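# Set up the servo press and prove it on the master spring

## Task

Act as the cell's operator. The previous shift left the press control unchecked, so set it up to match the work order, run a proving stroke on the master spring, then return the master spring to its stand. At the end, machine and gauge must both be idle, with no alarm standing and the guard shut.

## Robot and tools

Robot: two UR-type arms, left_arm and right_arm, each with a 140 mm two-finger gripper whose fingers can fold if pushed near the palm or tip-first into a surface. Grip parts with the outer quarter of the pads. Base positions: left_arm near (+0.083, +0.566, +0.015) m, right_arm near (-0.024, -0.511, +0.015) m.

Scene frame: origin on the table top midway between the arms, +z up, +x out over the table, left_arm on the +y side. Results report each gripper's end_effector_position (m), end_effector_quat_wxyz and velocities in this frame. The gripper's fingers point along its own +z and close along its y. The press sits on the table with its open front toward +x and column toward -x.

execute_actions(actions, cameras): a list of actions run in sequence. An action may hold "rows", "steps", "until" and device commands ("machine", "gauge"). "rows" is up to 15 rows, each applied for one 1/30 s control step. Each row is one list of 18 numbers covering both arms, every number in [-1, 1]: left dx, dy, dz, rx, ry, rz, left gripper position, force_limit, speed, then the same nine for the right arm. The six pose numbers are an offset, not a pose: measured from that arm's Hand target as it stood when the action began, along that Hand target's own axes; 1.0 equals 0.6 m or 180 degrees, and rx, ry, rz form one rotation vector. Every row counts from the same start, so ramp offsets gradually (about 0.01 per row) for gentle motion; repeating an offset in a later action moves the arm further. Send six zeros to hold an arm, and always resend each gripper's current three numbers, since 0 is itself a command. Gripper position: +1 fully open (140 mm), -1 close until stopped. force_limit and speed also run -1 to +1; lower values grip softer and slower. "steps" is 1 to 450 (default 15). "until" ends an action early on device fields, e.g. {"machine": {"state": "idle"}}, numbers with a comparison like [">=", 3], or {"all": {"status": "ended"}}.

move(target, speed, blend, stop_force, zero, blocking, cameras): straight-line paths. target is one 18-number row, or a list of up to 15 rows, laid out as above and again offsets from each arm's Hand target (in a list, every row counts from that same start). speed is m/s, 0.002 to 3.2, default 0.25. blend in m rounds corners. stop_force (4 to 120 N) ends an arm's path on contact; use it slowly, and omit it when moving away from something pressed. The result adds a "move:" line (done, off_target, held, fault...). wait(seconds 0 to 10) lets time pass; stop brakes a running move; zoom_image(camera, region [x0,y0,x1,y1] pixels) enlarges part of the latest picture; show_instructions shows the work order image; zero_wrist_force(arm) rezeros a wrist sensor; finished_scene(scene) ends the scene.

Machine commands go under "machine" as one object or a list of up to 8 executed in turn: guard shut/open, clamp clamp/open, page setup/readings/curve, and a register write needs register, value (-12000 to 12000) and write: true in one object. Keys: cycle_start, feed_hold, reset, home, touch, tare. Heights are mm above the nest plane; forces in N. Guard and clamp move only when the ram is still; cycle_start needs guard shut, a clamped piece, a stored program number in "program", no alarm. Program 9001 presses the master spring by 5 mm. touch lowers the ram to 40 N and reports touch_z. After reset or a stopping alarm, send home to lift the ram. Gauge: {"gauge": {"measure": true}} reads one flat round piece under the lens in about 12 s; readings increments when done; keep everything else clear meanwhile.

Result lines: each device's state, guard_state, clamp_state, answers, entry (what the control made of the last entry or key), alarm, and the page currently shown (setup values such as program, ram_zero, seat_force, force_max, windows, cell_gain, cell_zero, stored programs; readings such as force, touch_z, join_f, peak_f, end_z, ok, pos_z, cycles; or curve points). Gripper object_status: 2 means it closed on something; 3 means reached position or pads met (maybe empty). Wrist force lines are in the gripper's own axes.

Hazards: a gripper holding anything over the nest, or a guard blocked or forced, is a cabinet fault that stops the ram with cell_fault. Blocking the ram or running it into something at rapid causes a crash. Never let parts fall off the table or drop them from height; never slam fixed objects; keep the arms from touching each other (the clearance check is not complete). Contacts over about 150 N or joint torque limits cause a 10 s arm fault stop. Holding loads outstretched heats motors. Elapsed thinking time also runs the clock.

Each tool is called as name(argument=value, ...), one argument or row to a line, values as JSON.

Reference images:

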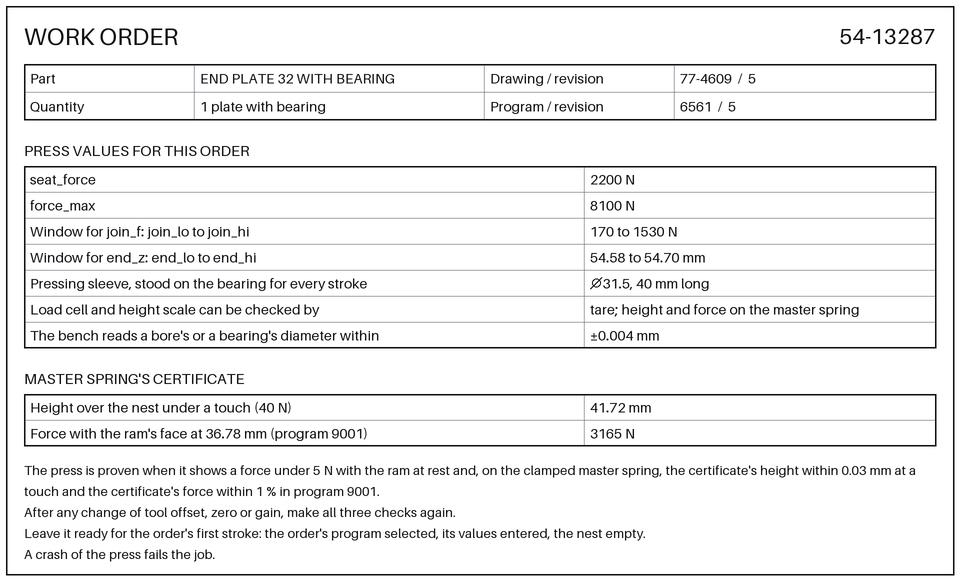

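## Session

execute_actions(
  actions=[],
)

Scene clock: 0.00 s.
left_arm: end_effector_position=(+1.0516, +0.4372, +0.2662) position_measured=3 object_status=3 end_effector_quat_wxyz=(+0.109, +0.983, -0.032, +0.141) | right_arm: end_effector_position=(+0.5685, -0.5806, +0.1573) position_measured=3 object_status=3 end_effector_quat_wxyz=(+0.060, -0.594, +0.801, -0.030)
Joint positions: left_arm=[-0.283 -1.204 1.601 -2.296 -1.719 -3.36] | right_arm=[-0.435 -1.677 2.278 -2.279 -1.491 -1.733]
Joint velocities: within noise
Joint torques (N m): no reading
Motor temperatures (°C): left_arm=[35 32 38 44 42 44] | right_arm=[41 45 42 38 41 43]
Wrist force (N): no reading
Wrist torque (N m): no reading
Wrist force, peak (N): no reading
Hand target: left_arm +1.0516, +0.4372, +0.2662; +0.109, +0.983, -0.032, +0.141 | right_arm +0.5685, -0.5806, +0.1573; +0.060, -0.594, +0.801, -0.030
Tool commands: left_gripper/position=+1.0 left_gripper/force_limit=+1.0 left_gripper/speed=+1.0 right_gripper/position=+1.0 right_gripper/force_limit=+1.0 right_gripper/speed=+1.0
machine.setup: program=+7248 ram_zero=+154.888 seat_force=+150 force_max=+8100 join_lo=+0 join_hi=+12000 end_lo=+52.300 end_hi=+61.300 cell_gain=+0.917 cell_zero=+137 program_revision=+2 program_top=+55.300 stored1_number=+7701 stored1_revision=+6 stored2_number=+1550 stored2_revision=+4 stored3_number=+7248 stored3_revision=+2 stored4_number=+9001 stored4_revision=+1 stored5_number=+6561 stored5_revision=+5
machine: state=idle guard_state=shut clamp_state=closed_empty guard_answer=taken clamp_answer=taken page=setup entry=no_entry entries=0 alarm=no_alarm queue=idle queue_left=0
gauge: message=nothing_yet readings=0 no_1=0.000 no_2=0.000 no_3=0.000 no_4=0.000 no_5=0.000

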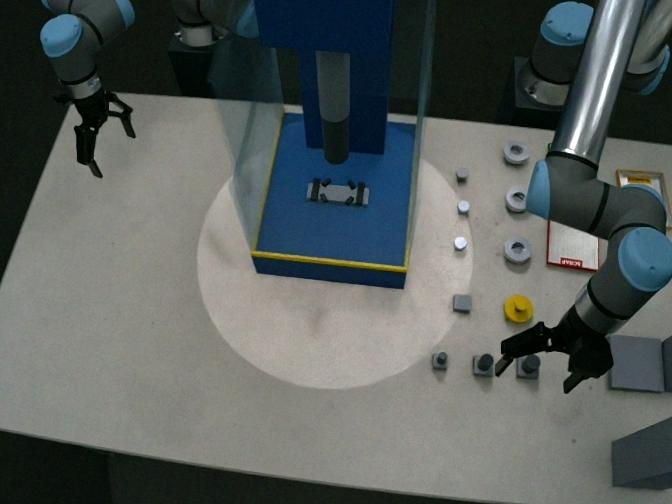

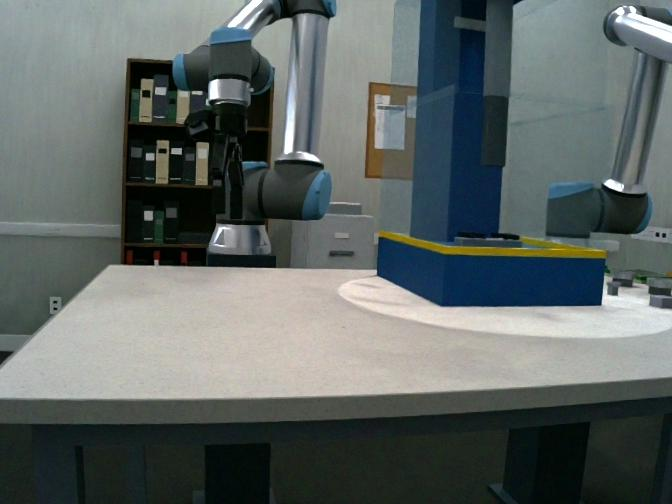

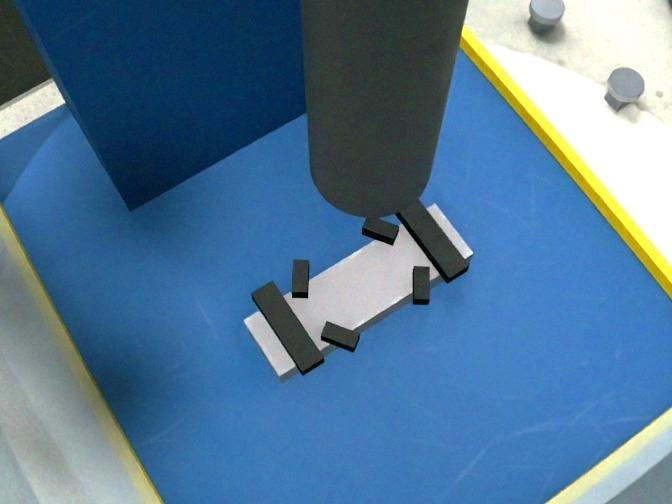

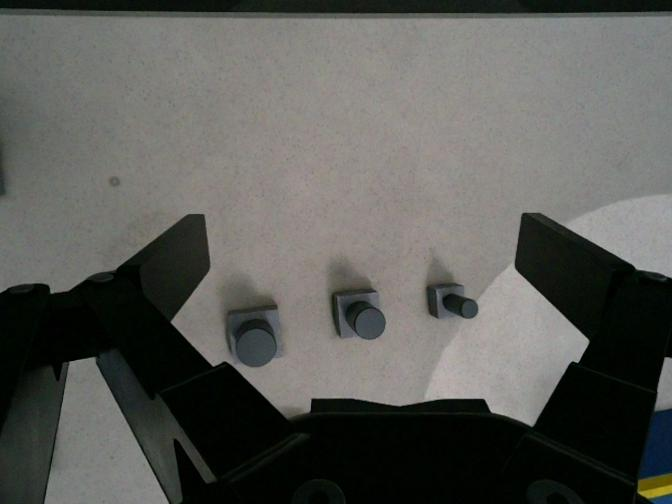

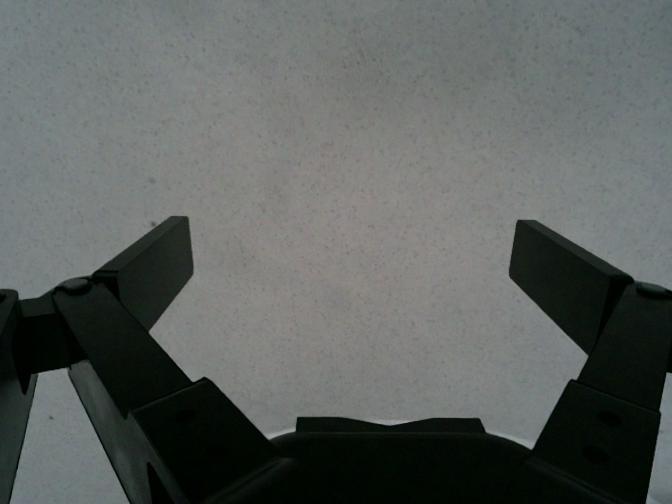

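zoom_image(
  camera="cam_high",
  region=[420, 120, 672, 400],
)

zoom_image(
  camera="cam_nest",
  region=[230, 160, 500, 400],
)

execute_actions(
  actions=[
    {"machine": [{"page":"readings"},{"guard":"open"},{"clamp":"open"}], "steps": 150, "until": {"all":{"status":"ended"}}},
  ],
  cameras=["cam_nest","cam_high","cam_low"],
)

Scaled by 1.800 from the camera's 672x504 image, which has a finer 960x720 frame.

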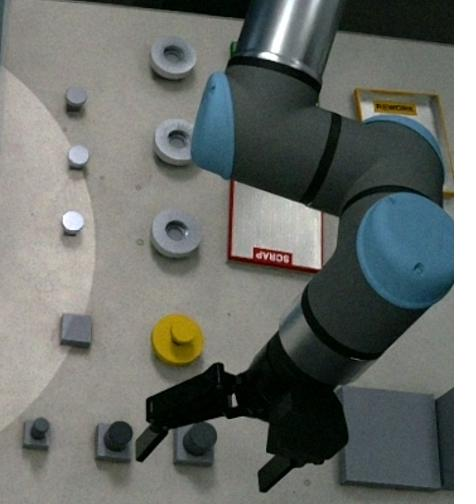

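Scaled by 1.867 from the camera's 672x504 image, which has a finer 960x720 frame.

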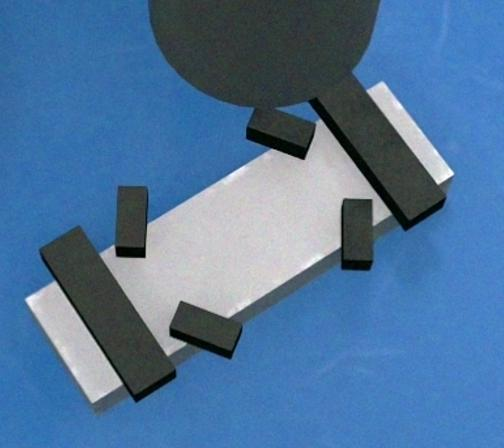

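Scene clock: 9.73 s.
left_arm: end_effector_position=(+1.0516, +0.4372, +0.2662) position_measured=3 object_status=3 end_effector_quat_wxyz=(+0.109, +0.983, -0.032, +0.141) | right_arm: end_effector_position=(+0.5685, -0.5806, +0.1573) position_measured=3 object_status=3 end_effector_quat_wxyz=(+0.060, -0.594, +0.801, -0.030)
Joint positions: left_arm=[-0.283 -1.204 1.601 -2.296 -1.719 -3.36] | right_arm=[-0.435 -1.677 2.278 -2.279 -1.491 -1.733]
Joint torques (N m): left_arm=[0.66 -78.52 -44.06 -4.99 -0.33 0.41] | right_arm=[2.18 -34.41 -42.97 -5.23 0.28 -0.02]
Wrist force (N): left_arm=[-0.1 0.0 -0.3] | right_arm=[0.3 0.0 0.4]
Wrist torque (N m): left_arm=[0.00 0.01 0.00] | right_arm=[0.01 -0.07 0.00]
Wrist force, peak (N): left_arm=[-0.1 -0.4 0.3] | right_arm=[0.2 1.1 0.6]
Hand target: left_arm +1.0516, +0.4372, +0.2662; +0.109, +0.983, -0.032, +0.141 | right_arm +0.5685, -0.5806, +0.1573; +0.060, -0.594, +0.801, -0.030
Tool commands: left_gripper/position=+1.0 left_gripper/force_limit=+1.0 left_gripper/speed=+1.0 right_gripper/position=+1.0 right_gripper/force_limit=+1.0 right_gripper/speed=+1.0
machine.readings: force=+0 touch_z=+0.000 join_f=+0 peak_f=+0 end_z=+0.000 ok=+0 pos_z=+165.112 cycles=+0
machine: state=idle guard_state=open clamp_state=open guard_answer=taken clamp_answer=taken page=readings entry=no_entry entries=0 alarm=no_alarm queue=done queue_left=0
gauge: message=nothing_yet readings=0 no_1=0.000 no_2=0.000 no_3=0.000 no_4=0.000 no_5=0.000
Images, in order (width x height): cam_high 672x504, cam_low 672x504, cam_nest 672x504.

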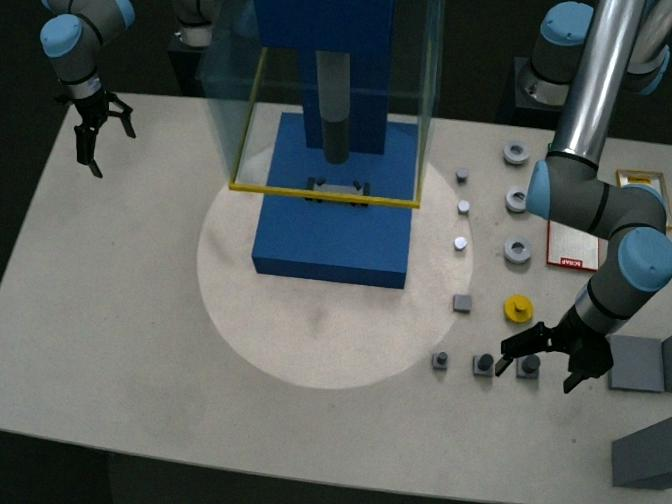

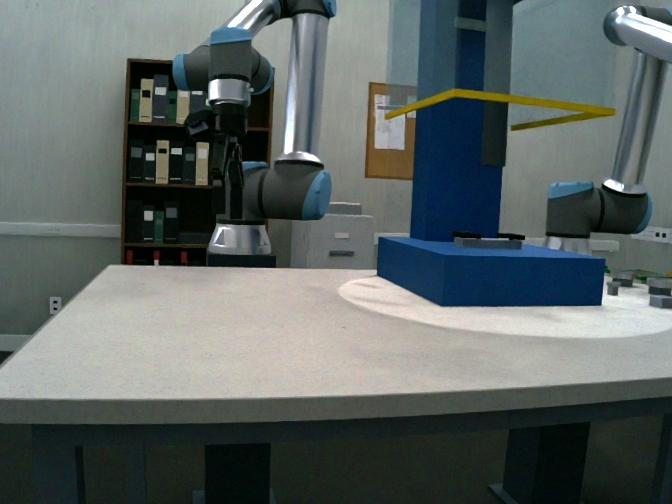

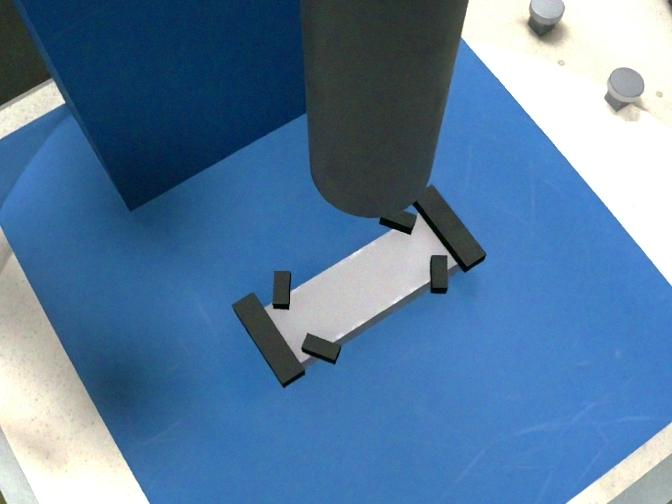

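move(
  target=[-0.3565,-0.0688,-0.0772,0.0697,-0.0902,-0.0205,1,1,1,0,0,0,0,0,0,1,1,1],
  cameras=["cam_high","cam_left_wrist","cam_low"],
)

Scene clock: 51.93 s.
left_arm: end_effector_position=(+0.8380, +0.4946, +0.2403) position_measured=3 object_status=3 end_effector_quat_wxyz=(+0.000, +1.000, +0.000, +0.000) | right_arm: end_effector_position=(+0.5685, -0.5806, +0.1573) position_measured=3 object_status=3 end_effector_quat_wxyz=(+0.060, -0.594, +0.801, -0.030)
Joint positions: left_arm=[-0.349 -1.423 1.819 -1.968 -1.572 -3.467] | right_arm=[-0.435 -1.677 2.278 -2.279 -1.491 -1.733]
Joint torques (N m): left_arm=[6.96 -54.78 -45.81 -4.68 -1.86 0.68] | right_arm=[1.85 -34.51 -43.08 -5.37 0.51 -0.38]
Wrist force (N): left_arm=[-0.5 -0.5 -0.3] | right_arm=[0.1 0.2 0.7]
Wrist torque (N m): left_arm=[-0.08 0.10 0.05] | right_arm=[0.04 -0.02 0.00]
Wrist force, peak (N): left_arm=[-3.6 -1.0 0.3] | right_arm=[0.3 0.5 1.1]
Hand target: left_arm +0.8380, +0.4947, +0.2402; +0.000, +1.000, +0.000, +0.000 | right_arm +0.5685, -0.5806, +0.1573; +0.060, -0.594, +0.801, -0.030
Off the commanded pose: left_arm 0.000 m, 0 deg | right_arm 0.000 m, 0 deg.
machine.readings: force=+0 touch_z=+0.000 join_f=+0 peak_f=+0 end_z=+0.000 ok=+0 pos_z=+165.112 cycles=+0
machine: state=idle guard_state=open clamp_state=open guard_answer=taken clamp_answer=taken page=readings entry=no_entry entries=0 alarm=no_alarm queue=done queue_left=0
gauge: message=nothing_yet readings=0 no_1=0.000 no_2=0.000 no_3=0.000 no_4=0.000 no_5=0.000
move: done
camera_calibration:
cam_left_wrist: T_world_to_cam=[[-0.00401108, -0.999985, -0.00373188, 0.51239], [-0.938334, 0.00247358, 0.345722, 0.701638], [-0.345708, 0.00488846, -0.93833, 0.6973], [0, 0, 0, 1]] pos_world=[0.901488, 0.507238, 0.413637]
Images, in order (width x height): cam_high 672x504, cam_low 672x504, cam_left_wrist 672x504.

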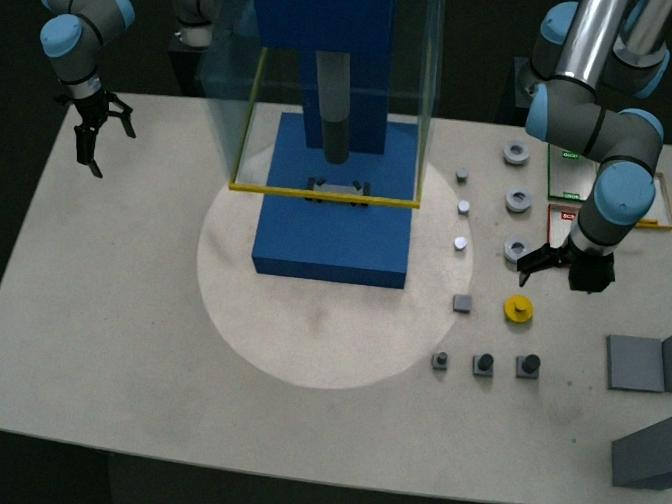

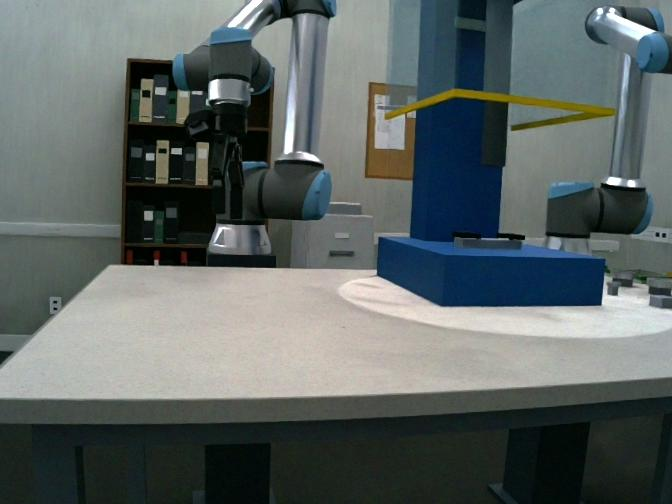

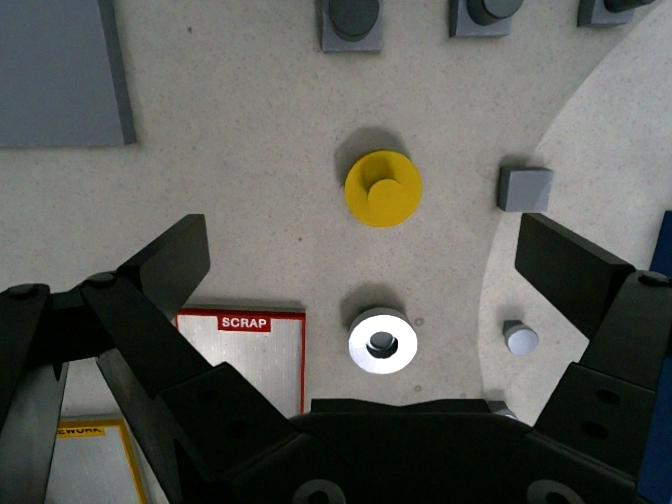

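zoom_image(
  camera="cam_high",
  region=[440, 130, 660, 390],
)

zoom_image(
  camera="cam_left_wrist",
  region=[300, 100, 560, 400],
)

zoom_image(
  camera="cam_low",
  region=[560, 220, 672, 340],
)

Scaled by 1.938 from the camera's 672x504 image, which has a finer 960x720 frame.

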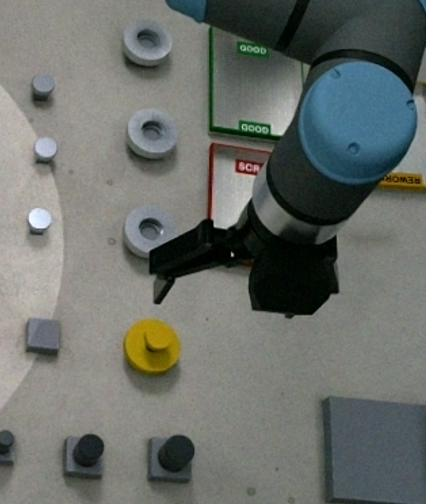

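Scaled by 1.680 from the camera's 672x504 image, which has a finer 960x720 frame.

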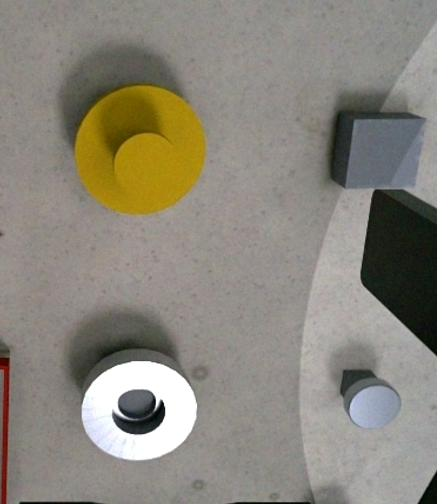

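Scaled by 4.200 from the camera's 672x504 image, which has a finer 960x720 frame.

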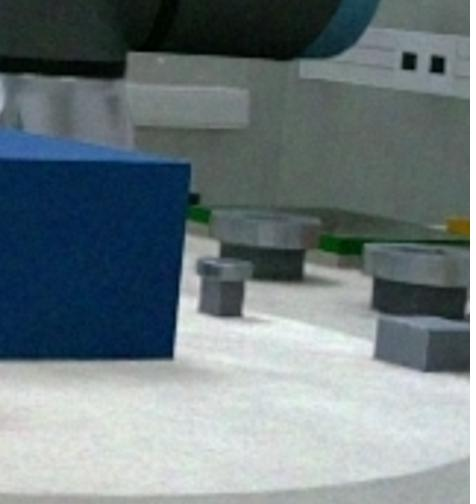

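move(
  target=[0.203,0,0.1,0,-0.1389,0,1,1,1,0,0,0,0,0,0,1,1,1],
  cameras=["cam_left_wrist"],
)

zoom_image(
  camera="cam_left_wrist",
  region=[220, 120, 520, 400],
)

Scene clock: 79.70 s.
left_arm: end_effector_position=(+0.9598, +0.4946, +0.1803) position_measured=3 object_status=3 end_effector_quat_wxyz=(+0.000, +0.976, +0.000, -0.216) | right_arm: end_effector_position=(+0.5685, -0.5806, +0.1573) position_measured=3 object_status=3 end_effector_quat_wxyz=(+0.060, -0.594, +0.801, -0.030)
Joint positions: left_arm=[-0.264 -0.963 1.247 -1.43 -1.672 -3.36] | right_arm=[-0.435 -1.677 2.278 -2.279 -1.491 -1.733]
Joint torques (N m): left_arm=[-9.46 -78.22 -51.46 0.14 2.12 -0.65] | right_arm=[1.74 -34.72 -43.15 -5.29 0.4 -0.84]
Wrist force (N): left_arm=[-1.7 -0.8 0.4] | right_arm=[-0.3 0.1 0.6]
Wrist torque (N m): left_arm=[-0.13 0.30 -0.23] | right_arm=[0.03 0.05 0.00]
Wrist force, peak (N): left_arm=[-4.1 -0.5 -1.3] | right_arm=[-0.4 -0.1 1.1]
Hand target: left_arm +0.9598, +0.4946, +0.1803; +0.000, +0.976, +0.000, -0.216 | right_arm +0.5685, -0.5806, +0.1573; +0.060, -0.594, +0.801, -0.030
Off the commanded pose: left_arm 0.000 m, 0 deg | right_arm 0.000 m, 0 deg.
machine.readings: force=+0 touch_z=+0.000 join_f=+0 peak_f=+0 end_z=+0.000 ok=+0 pos_z=+165.112 cycles=+0
machine: state=idle guard_state=open clamp_state=open guard_answer=taken clamp_answer=taken page=readings entry=no_entry entries=0 alarm=no_alarm queue=done queue_left=0
gauge: message=nothing_yet readings=0 no_1=0.000 no_2=0.000 no_3=0.000 no_4=0.000 no_5=0.000
move: done
camera_calibration:
cam_left_wrist: T_world_to_cam=[[-0.00549499, -0.999983, -0.00168697, 0.513745], [-0.70428, 0.00267245, 0.709917, 0.546262], [-0.709901, 0.00508909, -0.704283, 0.990314], [0, 0, 0, 1]] pos_world=[1.09057, 0.507237, 0.310527]
Images, in order (width x height): cam_left_wrist 672x504.

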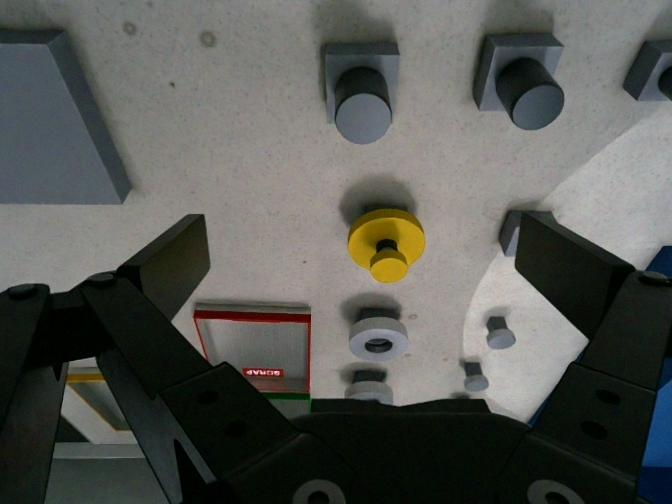

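Scaled by 1.680 from the camera's 672x504 image, which has a finer 960x720 frame.

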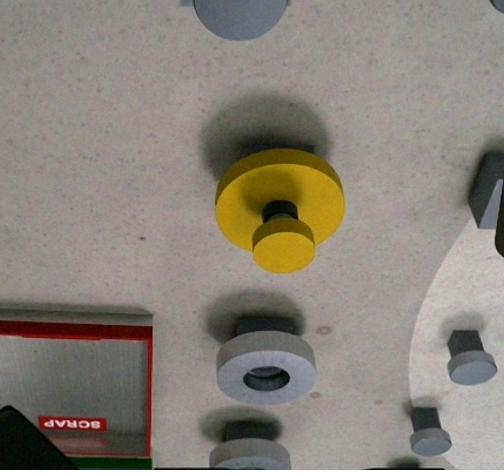

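zoom_image(
  camera="cam_high",
  region=[480, 260, 672, 504],
)

This scene's latest camera images include none from cam_high. They are from: cam_left_wrist. cam_high's image comes with the result of a call that names it in "cameras".

move(
  target=[-0.28,-0.092,-0.365,0,0.1389,0,1,1,1,0,0,0,0,0,0,1,1,1],
  cameras=["cam_left_wrist","cam_high","cam_nest"],
)

zoom_image(
  camera="cam_high",
  region=[480, 260, 672, 504],
)

Scene clock: 137.17 s.
left_arm: end_effector_position=(+0.9001, +0.5501, +0.4495) position_measured=3 object_status=3 end_effector_quat_wxyz=(+0.000, +1.000, +0.000, +0.000) | right_arm: end_effector_position=(+0.5685, -0.5806, +0.1573) position_measured=3 object_status=3 end_effector_quat_wxyz=(+0.060, -0.594, +0.801, -0.030)
Joint positions: left_arm=[-0.257 -1.396 1.412 -1.587 -1.572 -3.375] | right_arm=[-0.435 -1.677 2.278 -2.279 -1.491 -1.733]
Joint torques (N m): left_arm=[-7.62 -79.45 -54.18 -0.03 -2.04 1.8] | right_arm=[1.25 -34.76 -43.93 -5.79 0.2 -0.55]
Wrist force (N): left_arm=[-0.6 -0.5 -0.4] | right_arm=[-0.2 0.4 0.2]
Wrist torque (N m): left_arm=[-0.07 0.13 0.06] | right_arm=[0.09 0.05 -0.01]
Wrist force, peak (N): left_arm=[-2.9 -1.7 -4.1] | right_arm=[-0.2 0.2 1.2]
Hand target: left_arm +0.9001, +0.5500, +0.4497; +0.000, +1.000, +0.000, +0.000 | right_arm +0.5685, -0.5806, +0.1573; +0.060, -0.594, +0.801, -0.030
Off the commanded pose: left_arm 0.000 m, 0 deg | right_arm 0.000 m, 0 deg.
machine.readings: force=+0 touch_z=+0.000 join_f=+0 peak_f=+0 end_z=+0.000 ok=+0 pos_z=+165.112 cycles=+0
machine: state=idle guard_state=open clamp_state=open guard_answer=taken clamp_answer=taken page=readings entry=no_entry entries=0 alarm=no_alarm queue=done queue_left=0
gauge: message=nothing_yet readings=0 no_1=0.000 no_2=0.000 no_3=0.000 no_4=0.000 no_5=0.000
move: done
camera_calibration:
cam_left_wrist: T_world_to_cam=[[-0.00382424, -0.999985, -0.00379889, 0.568781], [-0.938225, 0.00227355, 0.346018, 0.687271], [-0.346004, 0.00488747, -0.93822, 0.915013], [0, 0, 0, 1]] pos_world=[0.963588, 0.562738, 0.622837]
Images, in order (width x height): cam_high 672x504, cam_nest 672x504, cam_left_wrist 672x504.

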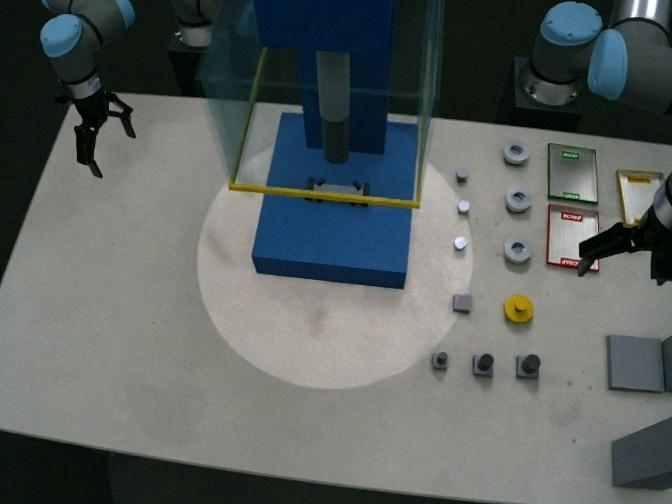

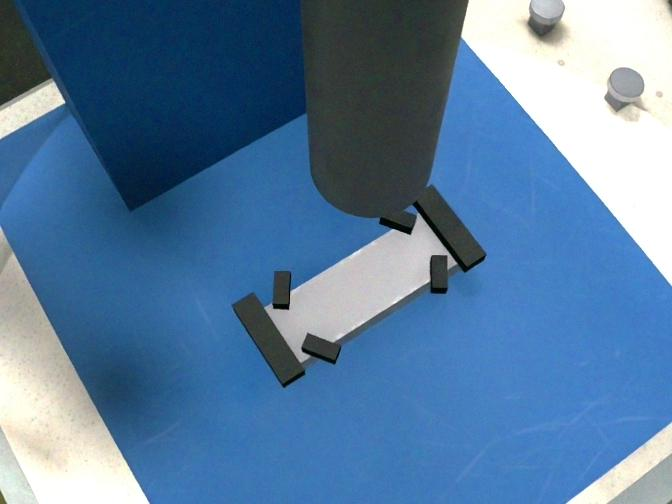

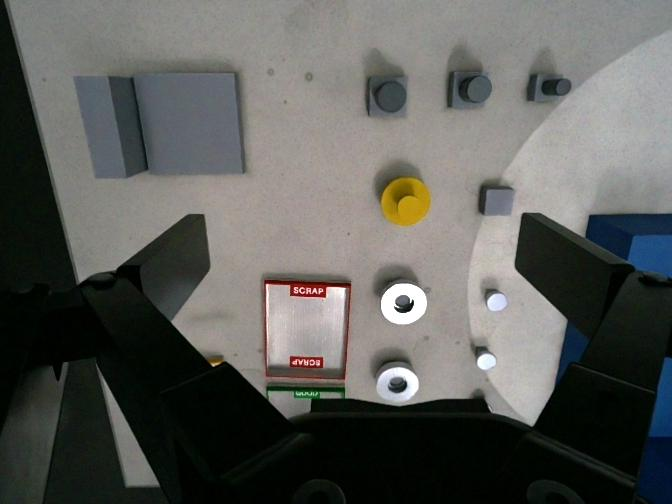

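Scaled by 2.066 from the camera's 672x504 image, which has a finer 960x720 frame.

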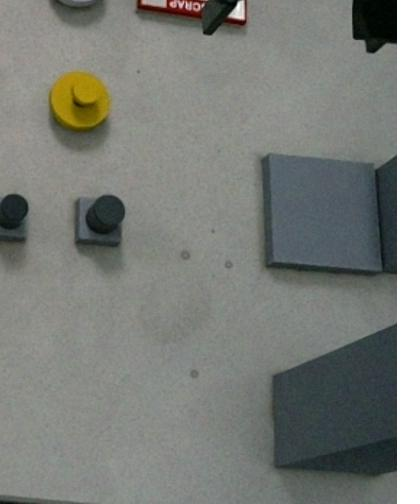

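move(
  target=[-0.5,0.583,0.2,-0.2382,0.2382,0.4578,0,1,1,0,0,0,0,0,0,1,1,1],
  cameras=["cam_left_wrist","cam_high","cam_nest"],
  speed=0.4,
)

Scene clock: 197.80 s.
left_arm: end_effector_position=(+0.6000, +0.2002, +0.3299) position_measured=129 object_status=3 end_effector_quat_wxyz=(+0.327, +0.627, -0.627, +0.327) | right_arm: end_effector_position=(+0.5685, -0.5806, +0.1573) position_measured=3 object_status=3 end_effector_quat_wxyz=(+0.060, -0.594, +0.801, -0.030)
Joint positions: left_arm=[-0.528 -1.665 2.321 -2.832 -2.371 -2.338] | right_arm=[-0.435 -1.677 2.278 -2.279 -1.491 -1.733]
Joint torques (N m): left_arm=[-2.61 -45.75 -44.6 -3.36 -0.91 1.68] | right_arm=[2.18 -35.01 -44.23 -6.13 0.01 -0.82]
Wrist force (N): left_arm=[1.5 0.4 -0.2] | right_arm=[0.0 -0.1 0.2]
Wrist torque (N m): left_arm=[0.15 -0.36 -0.32] | right_arm=[-0.02 0.00 0.00]
Wrist force, peak (N): left_arm=[1.7 -3.4 -0.9] | right_arm=[-0.9 0.7 0.0]
Hand target: left_arm +0.6000, +0.2002, +0.3300; +0.327, +0.627, -0.627, +0.327 | right_arm +0.5685, -0.5806, +0.1573; +0.060, -0.594, +0.801, -0.030
Off the commanded pose: left_arm 0.000 m, 0 deg | right_arm 0.000 m, 0 deg.
machine.readings: force=+0 touch_z=+0.000 join_f=+0 peak_f=+0 end_z=+0.000 ok=+0 pos_z=+165.112 cycles=+0
machine: state=idle guard_state=open clamp_state=open guard_answer=taken clamp_answer=taken page=readings entry=no_entry entries=0 alarm=no_alarm queue=done queue_left=0
gauge: message=nothing_yet readings=0 no_1=0.000 no_2=0.000 no_3=0.000 no_4=0.000 no_5=0.000
move: done
camera_calibration:
cam_left_wrist: T_world_to_cam=[[-0.999984, -0.00153589, -0.00549008, 0.615641], [0.00187099, 0.821265, -0.570543, 0.0222356], [0.0053851, -0.570544, -0.821249, 0.566468], [0, 0, 0, 1]] pos_world=[0.612539, 0.30588, 0.481278]
Images, in order (width x height): cam_high 672x504, cam_nest 672x504, cam_left_wrist 672x504.

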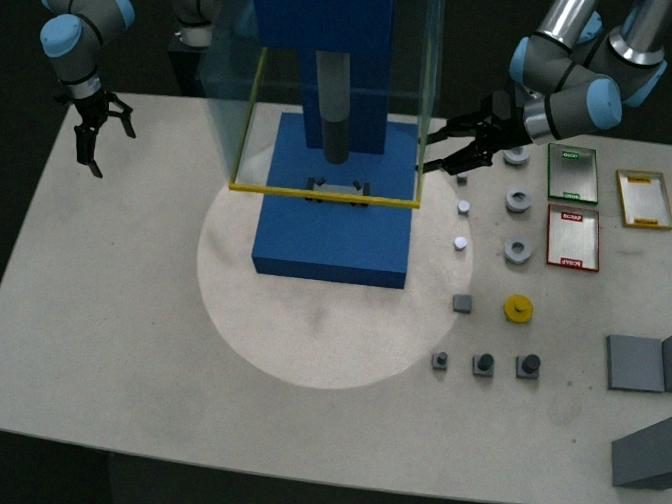

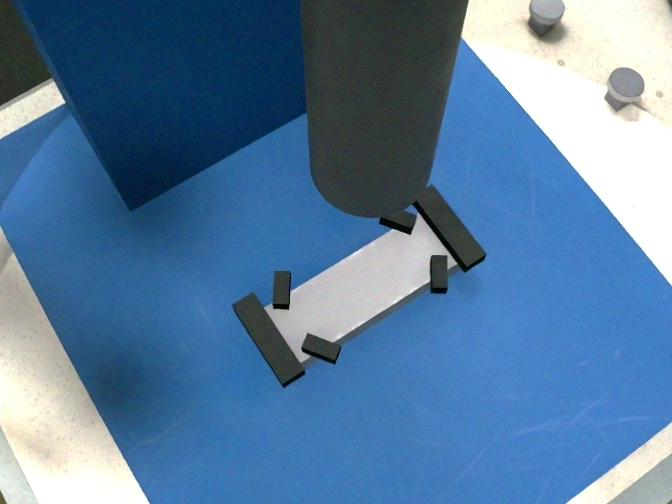

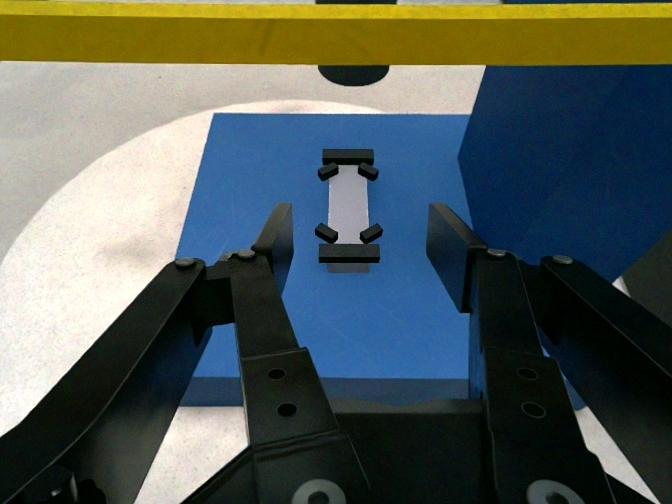

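move(
  target=[-0.5925,-0.2292,-0.2937,0.2048,0,-0.1434,0,1,1,0,0,0,0,0,0,1,1,1],
  cameras=["cam_left_wrist","cam_high"],
  speed=0.3,
)

zoom_image(
  camera="cam_left_wrist",
  region=[200, 100, 500, 400],
)

Scene clock: 236.23 s.
left_arm: end_effector_position=(+0.7377, +0.5483, +0.1397) position_measured=129 object_status=3 end_effector_quat_wxyz=(+0.177, +0.819, -0.340, +0.427) | right_arm: end_effector_position=(+0.5685, -0.5806, +0.1573) position_measured=3 object_status=3 end_effector_quat_wxyz=(+0.060, -0.594, +0.801, -0.030)
Joint positions: left_arm=[-0.011 -1.289 2.495 -3.561 -2.198 -2.61] | right_arm=[-0.435 -1.677 2.278 -2.279 -1.491 -1.733]
Joint torques (N m): left_arm=[10.93 -37.51 -12.42 -3.98 -4.88 0.22] | right_arm=[3.33 -34.48 -44.58 -6.22 -0.16 -0.81]
Wrist force (N): left_arm=[1.6 0.3 -0.2] | right_arm=[0.1 -0.3 0.1]
Wrist torque (N m): left_arm=[0.13 -0.38 0.01] | right_arm=[-0.06 -0.02 0.00]
Wrist force, peak (N): left_arm=[5.1 0.9 1.2] | right_arm=[-0.7 0.7 -0.1]
Hand target: left_arm +0.7377, +0.5483, +0.1397; +0.177, +0.819, -0.339, +0.427 | right_arm +0.5685, -0.5806, +0.1573; +0.060, -0.594, +0.801, -0.030
Off the commanded pose: left_arm 0.000 m, 0 deg | right_arm 0.000 m, 0 deg.
machine.readings: force=+0 touch_z=+0.000 join_f=+0 peak_f=+0 end_z=+0.000 ok=+0 pos_z=+165.112 cycles=+0
machine: state=idle guard_state=open clamp_state=open guard_answer=taken clamp_answer=taken page=readings entry=no_entry entries=0 alarm=no_alarm queue=done queue_left=0
gauge: message=nothing_yet readings=0 no_1=0.000 no_2=0.000 no_3=0.000 no_4=0.000 no_5=0.000
move: done
camera_calibration:
cam_left_wrist: T_world_to_cam=[[-0.70609, -0.708102, -0.00539147, 0.923458], [-0.579332, 0.58203, -0.570627, 0.187604], [0.4072, -0.39979, -0.821192, 0.218033], [0, 0, 0, 1]] pos_world=[0.671946, 0.631879, 0.291078]
Images, in order (width x height): cam_high 672x504, cam_left_wrist 672x504.

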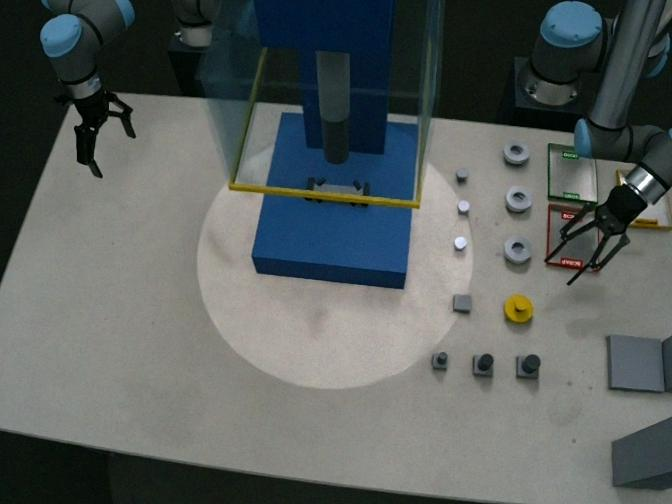

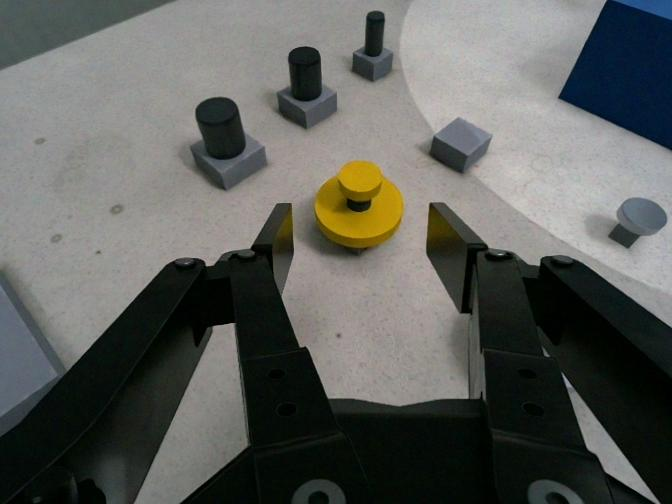

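Scaled by 1.680 from the camera's 672x504 image, which has a finer 960x720 frame.

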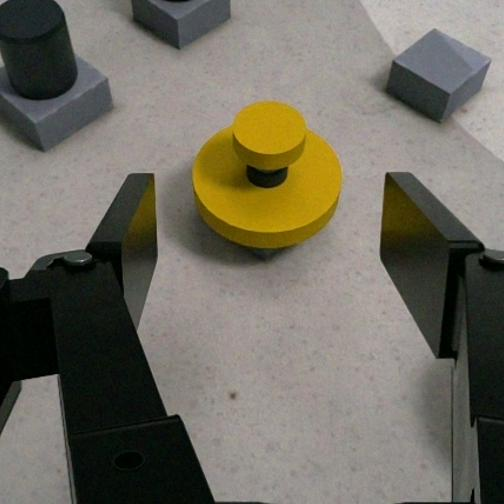

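move(
  target=[0,0.01,0.1,0,0,0,0,1,1,0,0,0,0,0,0,1,1,1],
  cameras=["cam_left_wrist"],
  speed=0.2,
)

zoom_image(
  camera="cam_left_wrist",
  region=[260, 120, 460, 270],
)

Scene clock: 252.10 s.
left_arm: end_effector_position=(+0.7682, +0.5093, +0.1053) position_measured=129 object_status=3 end_effector_quat_wxyz=(+0.177, +0.819, -0.339, +0.427) | right_arm: end_effector_position=(+0.5685, -0.5806, +0.1573) position_measured=3 object_status=3 end_effector_quat_wxyz=(+0.060, -0.594, +0.801, -0.030)
Joint positions: left_arm=[-0.092 -1.176 2.464 -3.681 -2.139 -2.679] | right_arm=[-0.435 -1.677 2.278 -2.279 -1.491 -1.733]
Joint torques (N m): left_arm=[-3.43 -51.33 -8.28 -1.35 -5.34 1.22] | right_arm=[2.85 -35.5 -44.83 -6.04 -0.13 -0.9]
Wrist force (N): left_arm=[1.3 0.0 -0.2] | right_arm=[0.0 -0.2 0.2]
Wrist torque (N m): left_arm=[0.07 -0.33 0.02] | right_arm=[-0.04 0.01 0.00]
Wrist force, peak (N): left_arm=[1.7 -0.2 -2.6] | right_arm=[0.1 0.8 0.5]
Hand target: left_arm +0.7682, +0.5093, +0.1053; +0.177, +0.819, -0.339, +0.427 | right_arm +0.5685, -0.5806, +0.1573; +0.060, -0.594, +0.801, -0.030
Off the commanded pose: left_arm 0.000 m, 0 deg | right_arm 0.000 m, 0 deg.
machine.readings: force=+0 touch_z=+0.000 join_f=+0 peak_f=+0 end_z=+0.000 ok=+0 pos_z=+165.112 cycles=+0
machine: state=idle guard_state=open clamp_state=open guard_answer=taken clamp_answer=taken page=readings entry=no_entry entries=0 alarm=no_alarm queue=done queue_left=0
gauge: message=nothing_yet readings=0 no_1=0.000 no_2=0.000 no_3=0.000 no_4=0.000 no_5=0.000
move: done
camera_calibration:
cam_left_wrist: T_world_to_cam=[[-0.70609, -0.708102, -0.00539147, 0.917192], [-0.579332, 0.58203, -0.570627, 0.208343], [0.4072, -0.39979, -0.821192, 0.161773], [0, 0, 0, 1]] pos_world=[0.702446, 0.592879, 0.256678]
Images, in order (width x height): cam_left_wrist 672x504.

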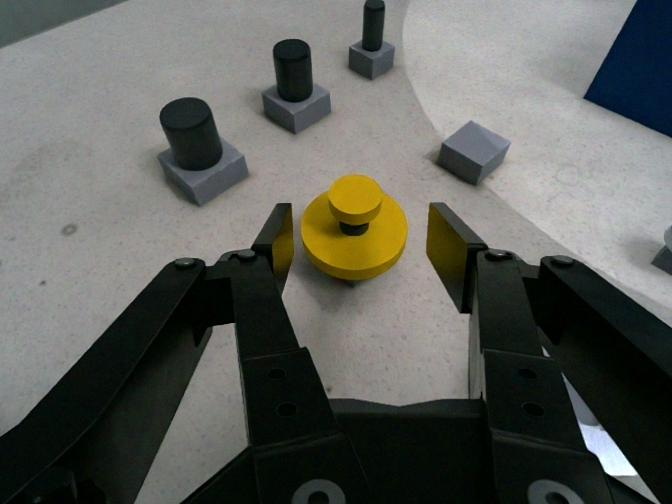

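Scaled by 2.520 from the camera's 672x504 image, which has a finer 960x720 frame.

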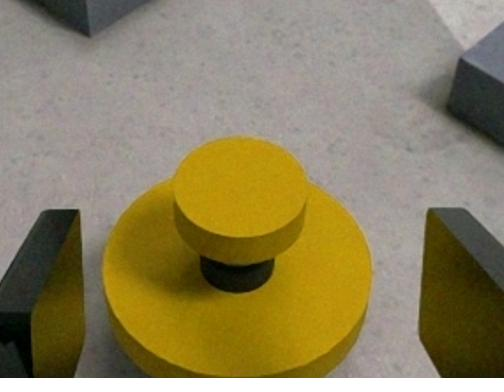

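move(
  target=[0.007,0,0.1,0,0,0,0,1,1,0,0,0,0,0,0,1,1,1],
  cameras=["cam_left_wrist"],
  speed=0.12,
  stop_force=10,
)

zoom_image(
  camera="cam_left_wrist",
  region=[240, 160, 480, 330],
)

Scene clock: 271.83 s.
left_arm: end_effector_position=(+0.8046, +0.4728, +0.0743) position_measured=129 object_status=3 end_effector_quat_wxyz=(+0.177, +0.819, -0.339, +0.427) | right_arm: end_effector_position=(+0.5685, -0.5806, +0.1573) position_measured=3 object_status=3 end_effector_quat_wxyz=(+0.060, -0.594, +0.801, -0.030)
Joint positions: left_arm=[-0.159 -1.076 2.408 -3.753 -2.09 -2.731] | right_arm=[-0.435 -1.677 2.278 -2.279 -1.491 -1.733]
Joint torques (N m): left_arm=[-0.22 -74.65 -6.88 -0.5 -2.01 1.73] | right_arm=[2.56 -35.2 -44.52 -6.45 -0.18 -0.8]
Wrist force (N): left_arm=[1.3 0.2 -0.6] | right_arm=[0.2 0.1 0.3]
Wrist torque (N m): left_arm=[0.12 -0.30 0.02] | right_arm=[0.03 -0.04 0.00]
Wrist force, peak (N): left_arm=[1.1 0.3 -2.5] | right_arm=[-0.2 1.0 0.1]
Hand target: left_arm +0.8046, +0.4728, +0.0743; +0.177, +0.819, -0.339, +0.427 | right_arm +0.5685, -0.5806, +0.1573; +0.060, -0.594, +0.801, -0.030
Off the commanded pose: left_arm 0.000 m, 0 deg | right_arm 0.000 m, 0 deg.
machine.readings: force=+0 touch_z=+0.000 join_f=+0 peak_f=+0 end_z=+0.000 ok=+0 pos_z=+165.112 cycles=+0
machine: state=idle guard_state=open clamp_state=open guard_answer=taken clamp_answer=taken page=readings entry=no_entry entries=0 alarm=no_alarm queue=done queue_left=0
gauge: message=nothing_yet readings=0 no_1=0.000 no_2=0.000 no_3=0.000 no_4=0.000 no_5=0.000
move: done
camera_calibration:
cam_left_wrist: T_world_to_cam=[[-0.706078, -0.708115, -0.00529246, 0.916857], [-0.579429, 0.582026, -0.570532, 0.233038], [0.407083, -0.399774, -0.821258, 0.106993], [0, 0, 0, 1]] pos_world=[0.738847, 0.556379, 0.225677]
Images, in order (width x height): cam_left_wrist 672x504.

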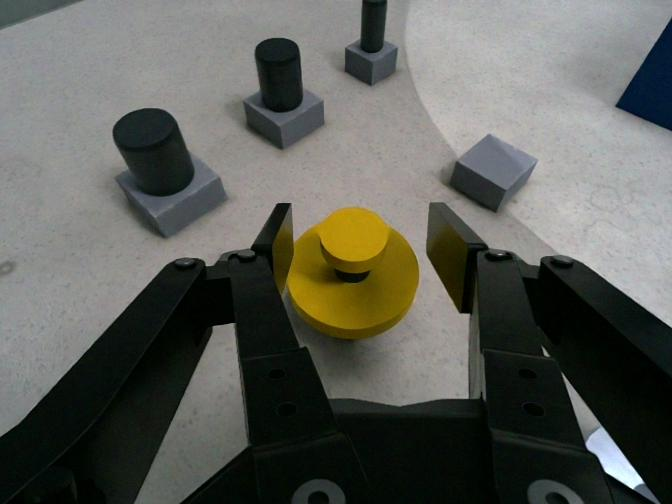

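Scaled by 2.100 from the camera's 672x504 image, which has a finer 960x720 frame.

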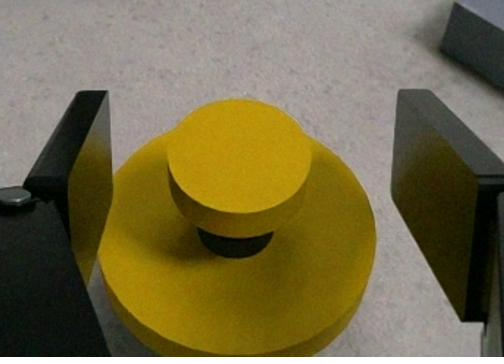

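execute_actions(
  actions=[
    {"rows":[[0,-0.006,0,0,0,0,0,0,-1,0,0,0,0,0,0,1,1,1]],"steps":20},
    {"rows":[[0,0,0,0,0,0,-1,0,-1,0,0,0,0,0,0,1,1,1]],"steps":75},
  ],
  cameras=["cam_left_wrist"],
)

Scene clock: 288.23 s.
left_arm: end_effector_position=(+0.8072, +0.4753, +0.0743) position_measured=185 object_status=2 end_effector_quat_wxyz=(+0.177, +0.819, -0.339, +0.427) | right_arm: end_effector_position=(+0.5685, -0.5806, +0.1573) position_measured=3 object_status=3 end_effector_quat_wxyz=(+0.060, -0.594, +0.801, -0.030)
Joint positions: left_arm=[-0.153 -1.075 2.403 -3.747 -2.094 -2.726] | right_arm=[-0.435 -1.677 2.278 -2.279 -1.491 -1.733]
Joint torques (N m): left_arm=[8.04 -43.91 -21.54 -3.97 1.5 -0.58] | right_arm=[2.51 -35.17 -44.58 -6.42 -0.14 -0.8]
Wrist force (N): left_arm=[2.5 1.4 -10.3] | right_arm=[-0.1 0.2 0.0]
Wrist torque (N m): left_arm=[-0.03 -0.37 -0.02] | right_arm=[0.05 0.04 0.00]
Wrist force, peak (N): left_arm=[2.9 1.0 -10.8] | right_arm=[-0.8 0.7 0.4]
Hand target: left_arm +0.8072, +0.4753, +0.0743; +0.177, +0.819, -0.339, +0.427 | right_arm +0.5685, -0.5806, +0.1573; +0.060, -0.594, +0.801, -0.030
Off the commanded pose: left_arm 0.000 m, 0 deg | right_arm 0.000 m, 0 deg.
machine.readings: force=+0 touch_z=+0.000 join_f=+0 peak_f=+0 end_z=+0.000 ok=+0 pos_z=+165.112 cycles=+0
machine: state=idle guard_state=open clamp_state=open guard_answer=taken clamp_answer=taken page=readings entry=no_entry entries=0 alarm=no_alarm queue=done queue_left=0
gauge: message=nothing_yet readings=0 no_1=0.000 no_2=0.000 no_3=0.000 no_4=0.000 no_5=0.000
camera_calibration:
cam_left_wrist: T_world_to_cam=[[-0.706078, -0.708115, -0.00529311, 0.920464], [-0.579405, 0.582004, -0.57058, 0.232979], [0.407116, -0.399807, -0.821225, 0.107001], [0, 0, 0, 1]] pos_world=[0.741346, 0.558979, 0.225677]
Images, in order (width x height): cam_left_wrist 672x504.

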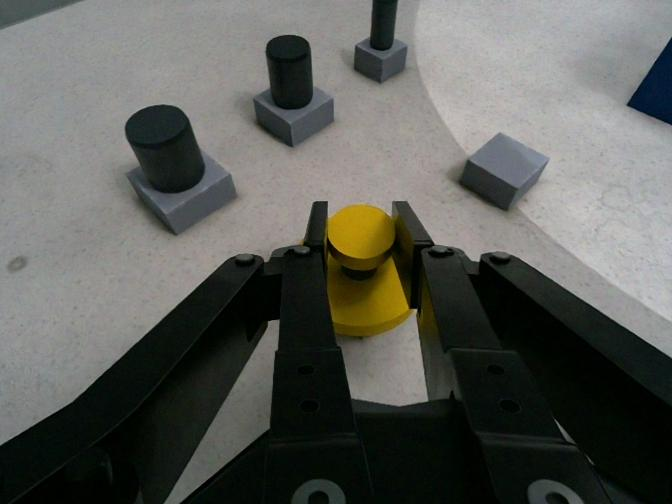

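move(
  target=[0.041,0,-0.0287,0,0,0,-1,0,-1,0,0,0,0,0,0,1,1,1],
  cameras=["cam_left_wrist"],
  speed=0.06,
)

Scene clock: 296.47 s.
left_arm: end_effector_position=(+0.8071, +0.4754, +0.1043) position_measured=185 object_status=2 end_effector_quat_wxyz=(+0.177, +0.819, -0.339, +0.427) | right_arm: end_effector_position=(+0.5685, -0.5806, +0.1573) position_measured=3 object_status=3 end_effector_quat_wxyz=(+0.060, -0.594, +0.801, -0.030)
Joint positions: left_arm=[-0.153 -1.145 2.403 -3.677 -2.094 -2.726] | right_arm=[-0.435 -1.677 2.278 -2.279 -1.491 -1.733]
Joint torques (N m): left_arm=[8.07 -42.14 -27.58 -10.13 -2.33 1.62] | right_arm=[1.68 -35.26 -45.25 -6.52 -0.24 -0.75]
Wrist force (N): left_arm=[-2.1 0.0 2.0] | right_arm=[0.1 -0.1 0.4]
Wrist torque (N m): left_arm=[0.07 -0.41 0.03] | right_arm=[-0.03 -0.02 0.00]
Wrist force, peak (N): left_arm=[2.8 1.7 -10.4] | right_arm=[-0.7 0.2 0.7]
Hand target: left_arm +0.8072, +0.4753, +0.1044; +0.177, +0.819, -0.339, +0.427 | right_arm +0.5685, -0.5806, +0.1573; +0.060, -0.594, +0.801, -0.030
Off the commanded pose: left_arm 0.000 m, 0 deg | right_arm 0.000 m, 0 deg.
machine.readings: force=+0 touch_z=+0.000 join_f=+0 peak_f=+0 end_z=+0.000 ok=+0 pos_z=+165.112 cycles=+0
machine: state=idle guard_state=open clamp_state=open guard_answer=taken clamp_answer=taken page=readings entry=no_entry entries=0 alarm=no_alarm queue=done queue_left=0
gauge: message=nothing_yet readings=0 no_1=0.000 no_2=0.000 no_3=0.000 no_4=0.000 no_5=0.000
move: done
camera_calibration:
cam_left_wrist: T_world_to_cam=[[-0.706107, -0.708086, -0.00523512, 0.920614], [-0.579452, 0.58205, -0.570485, 0.250138], [0.406999, -0.39979, -0.821291, 0.131814], [0, 0, 0, 1]] pos_world=[0.741347, 0.558979, 0.255777]
Images, in order (width x height): cam_left_wrist 672x504.

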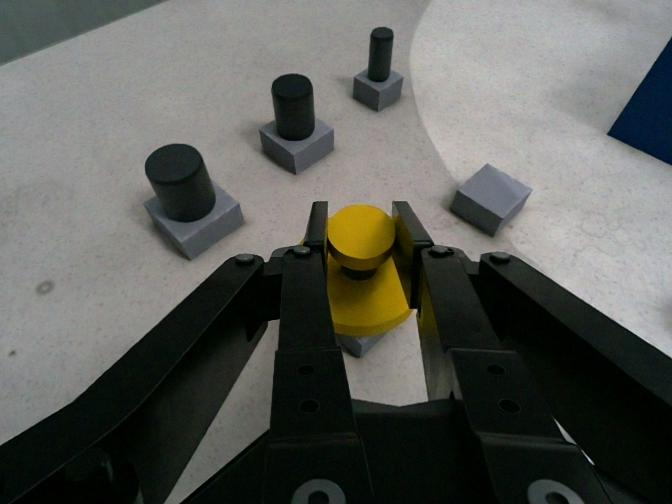

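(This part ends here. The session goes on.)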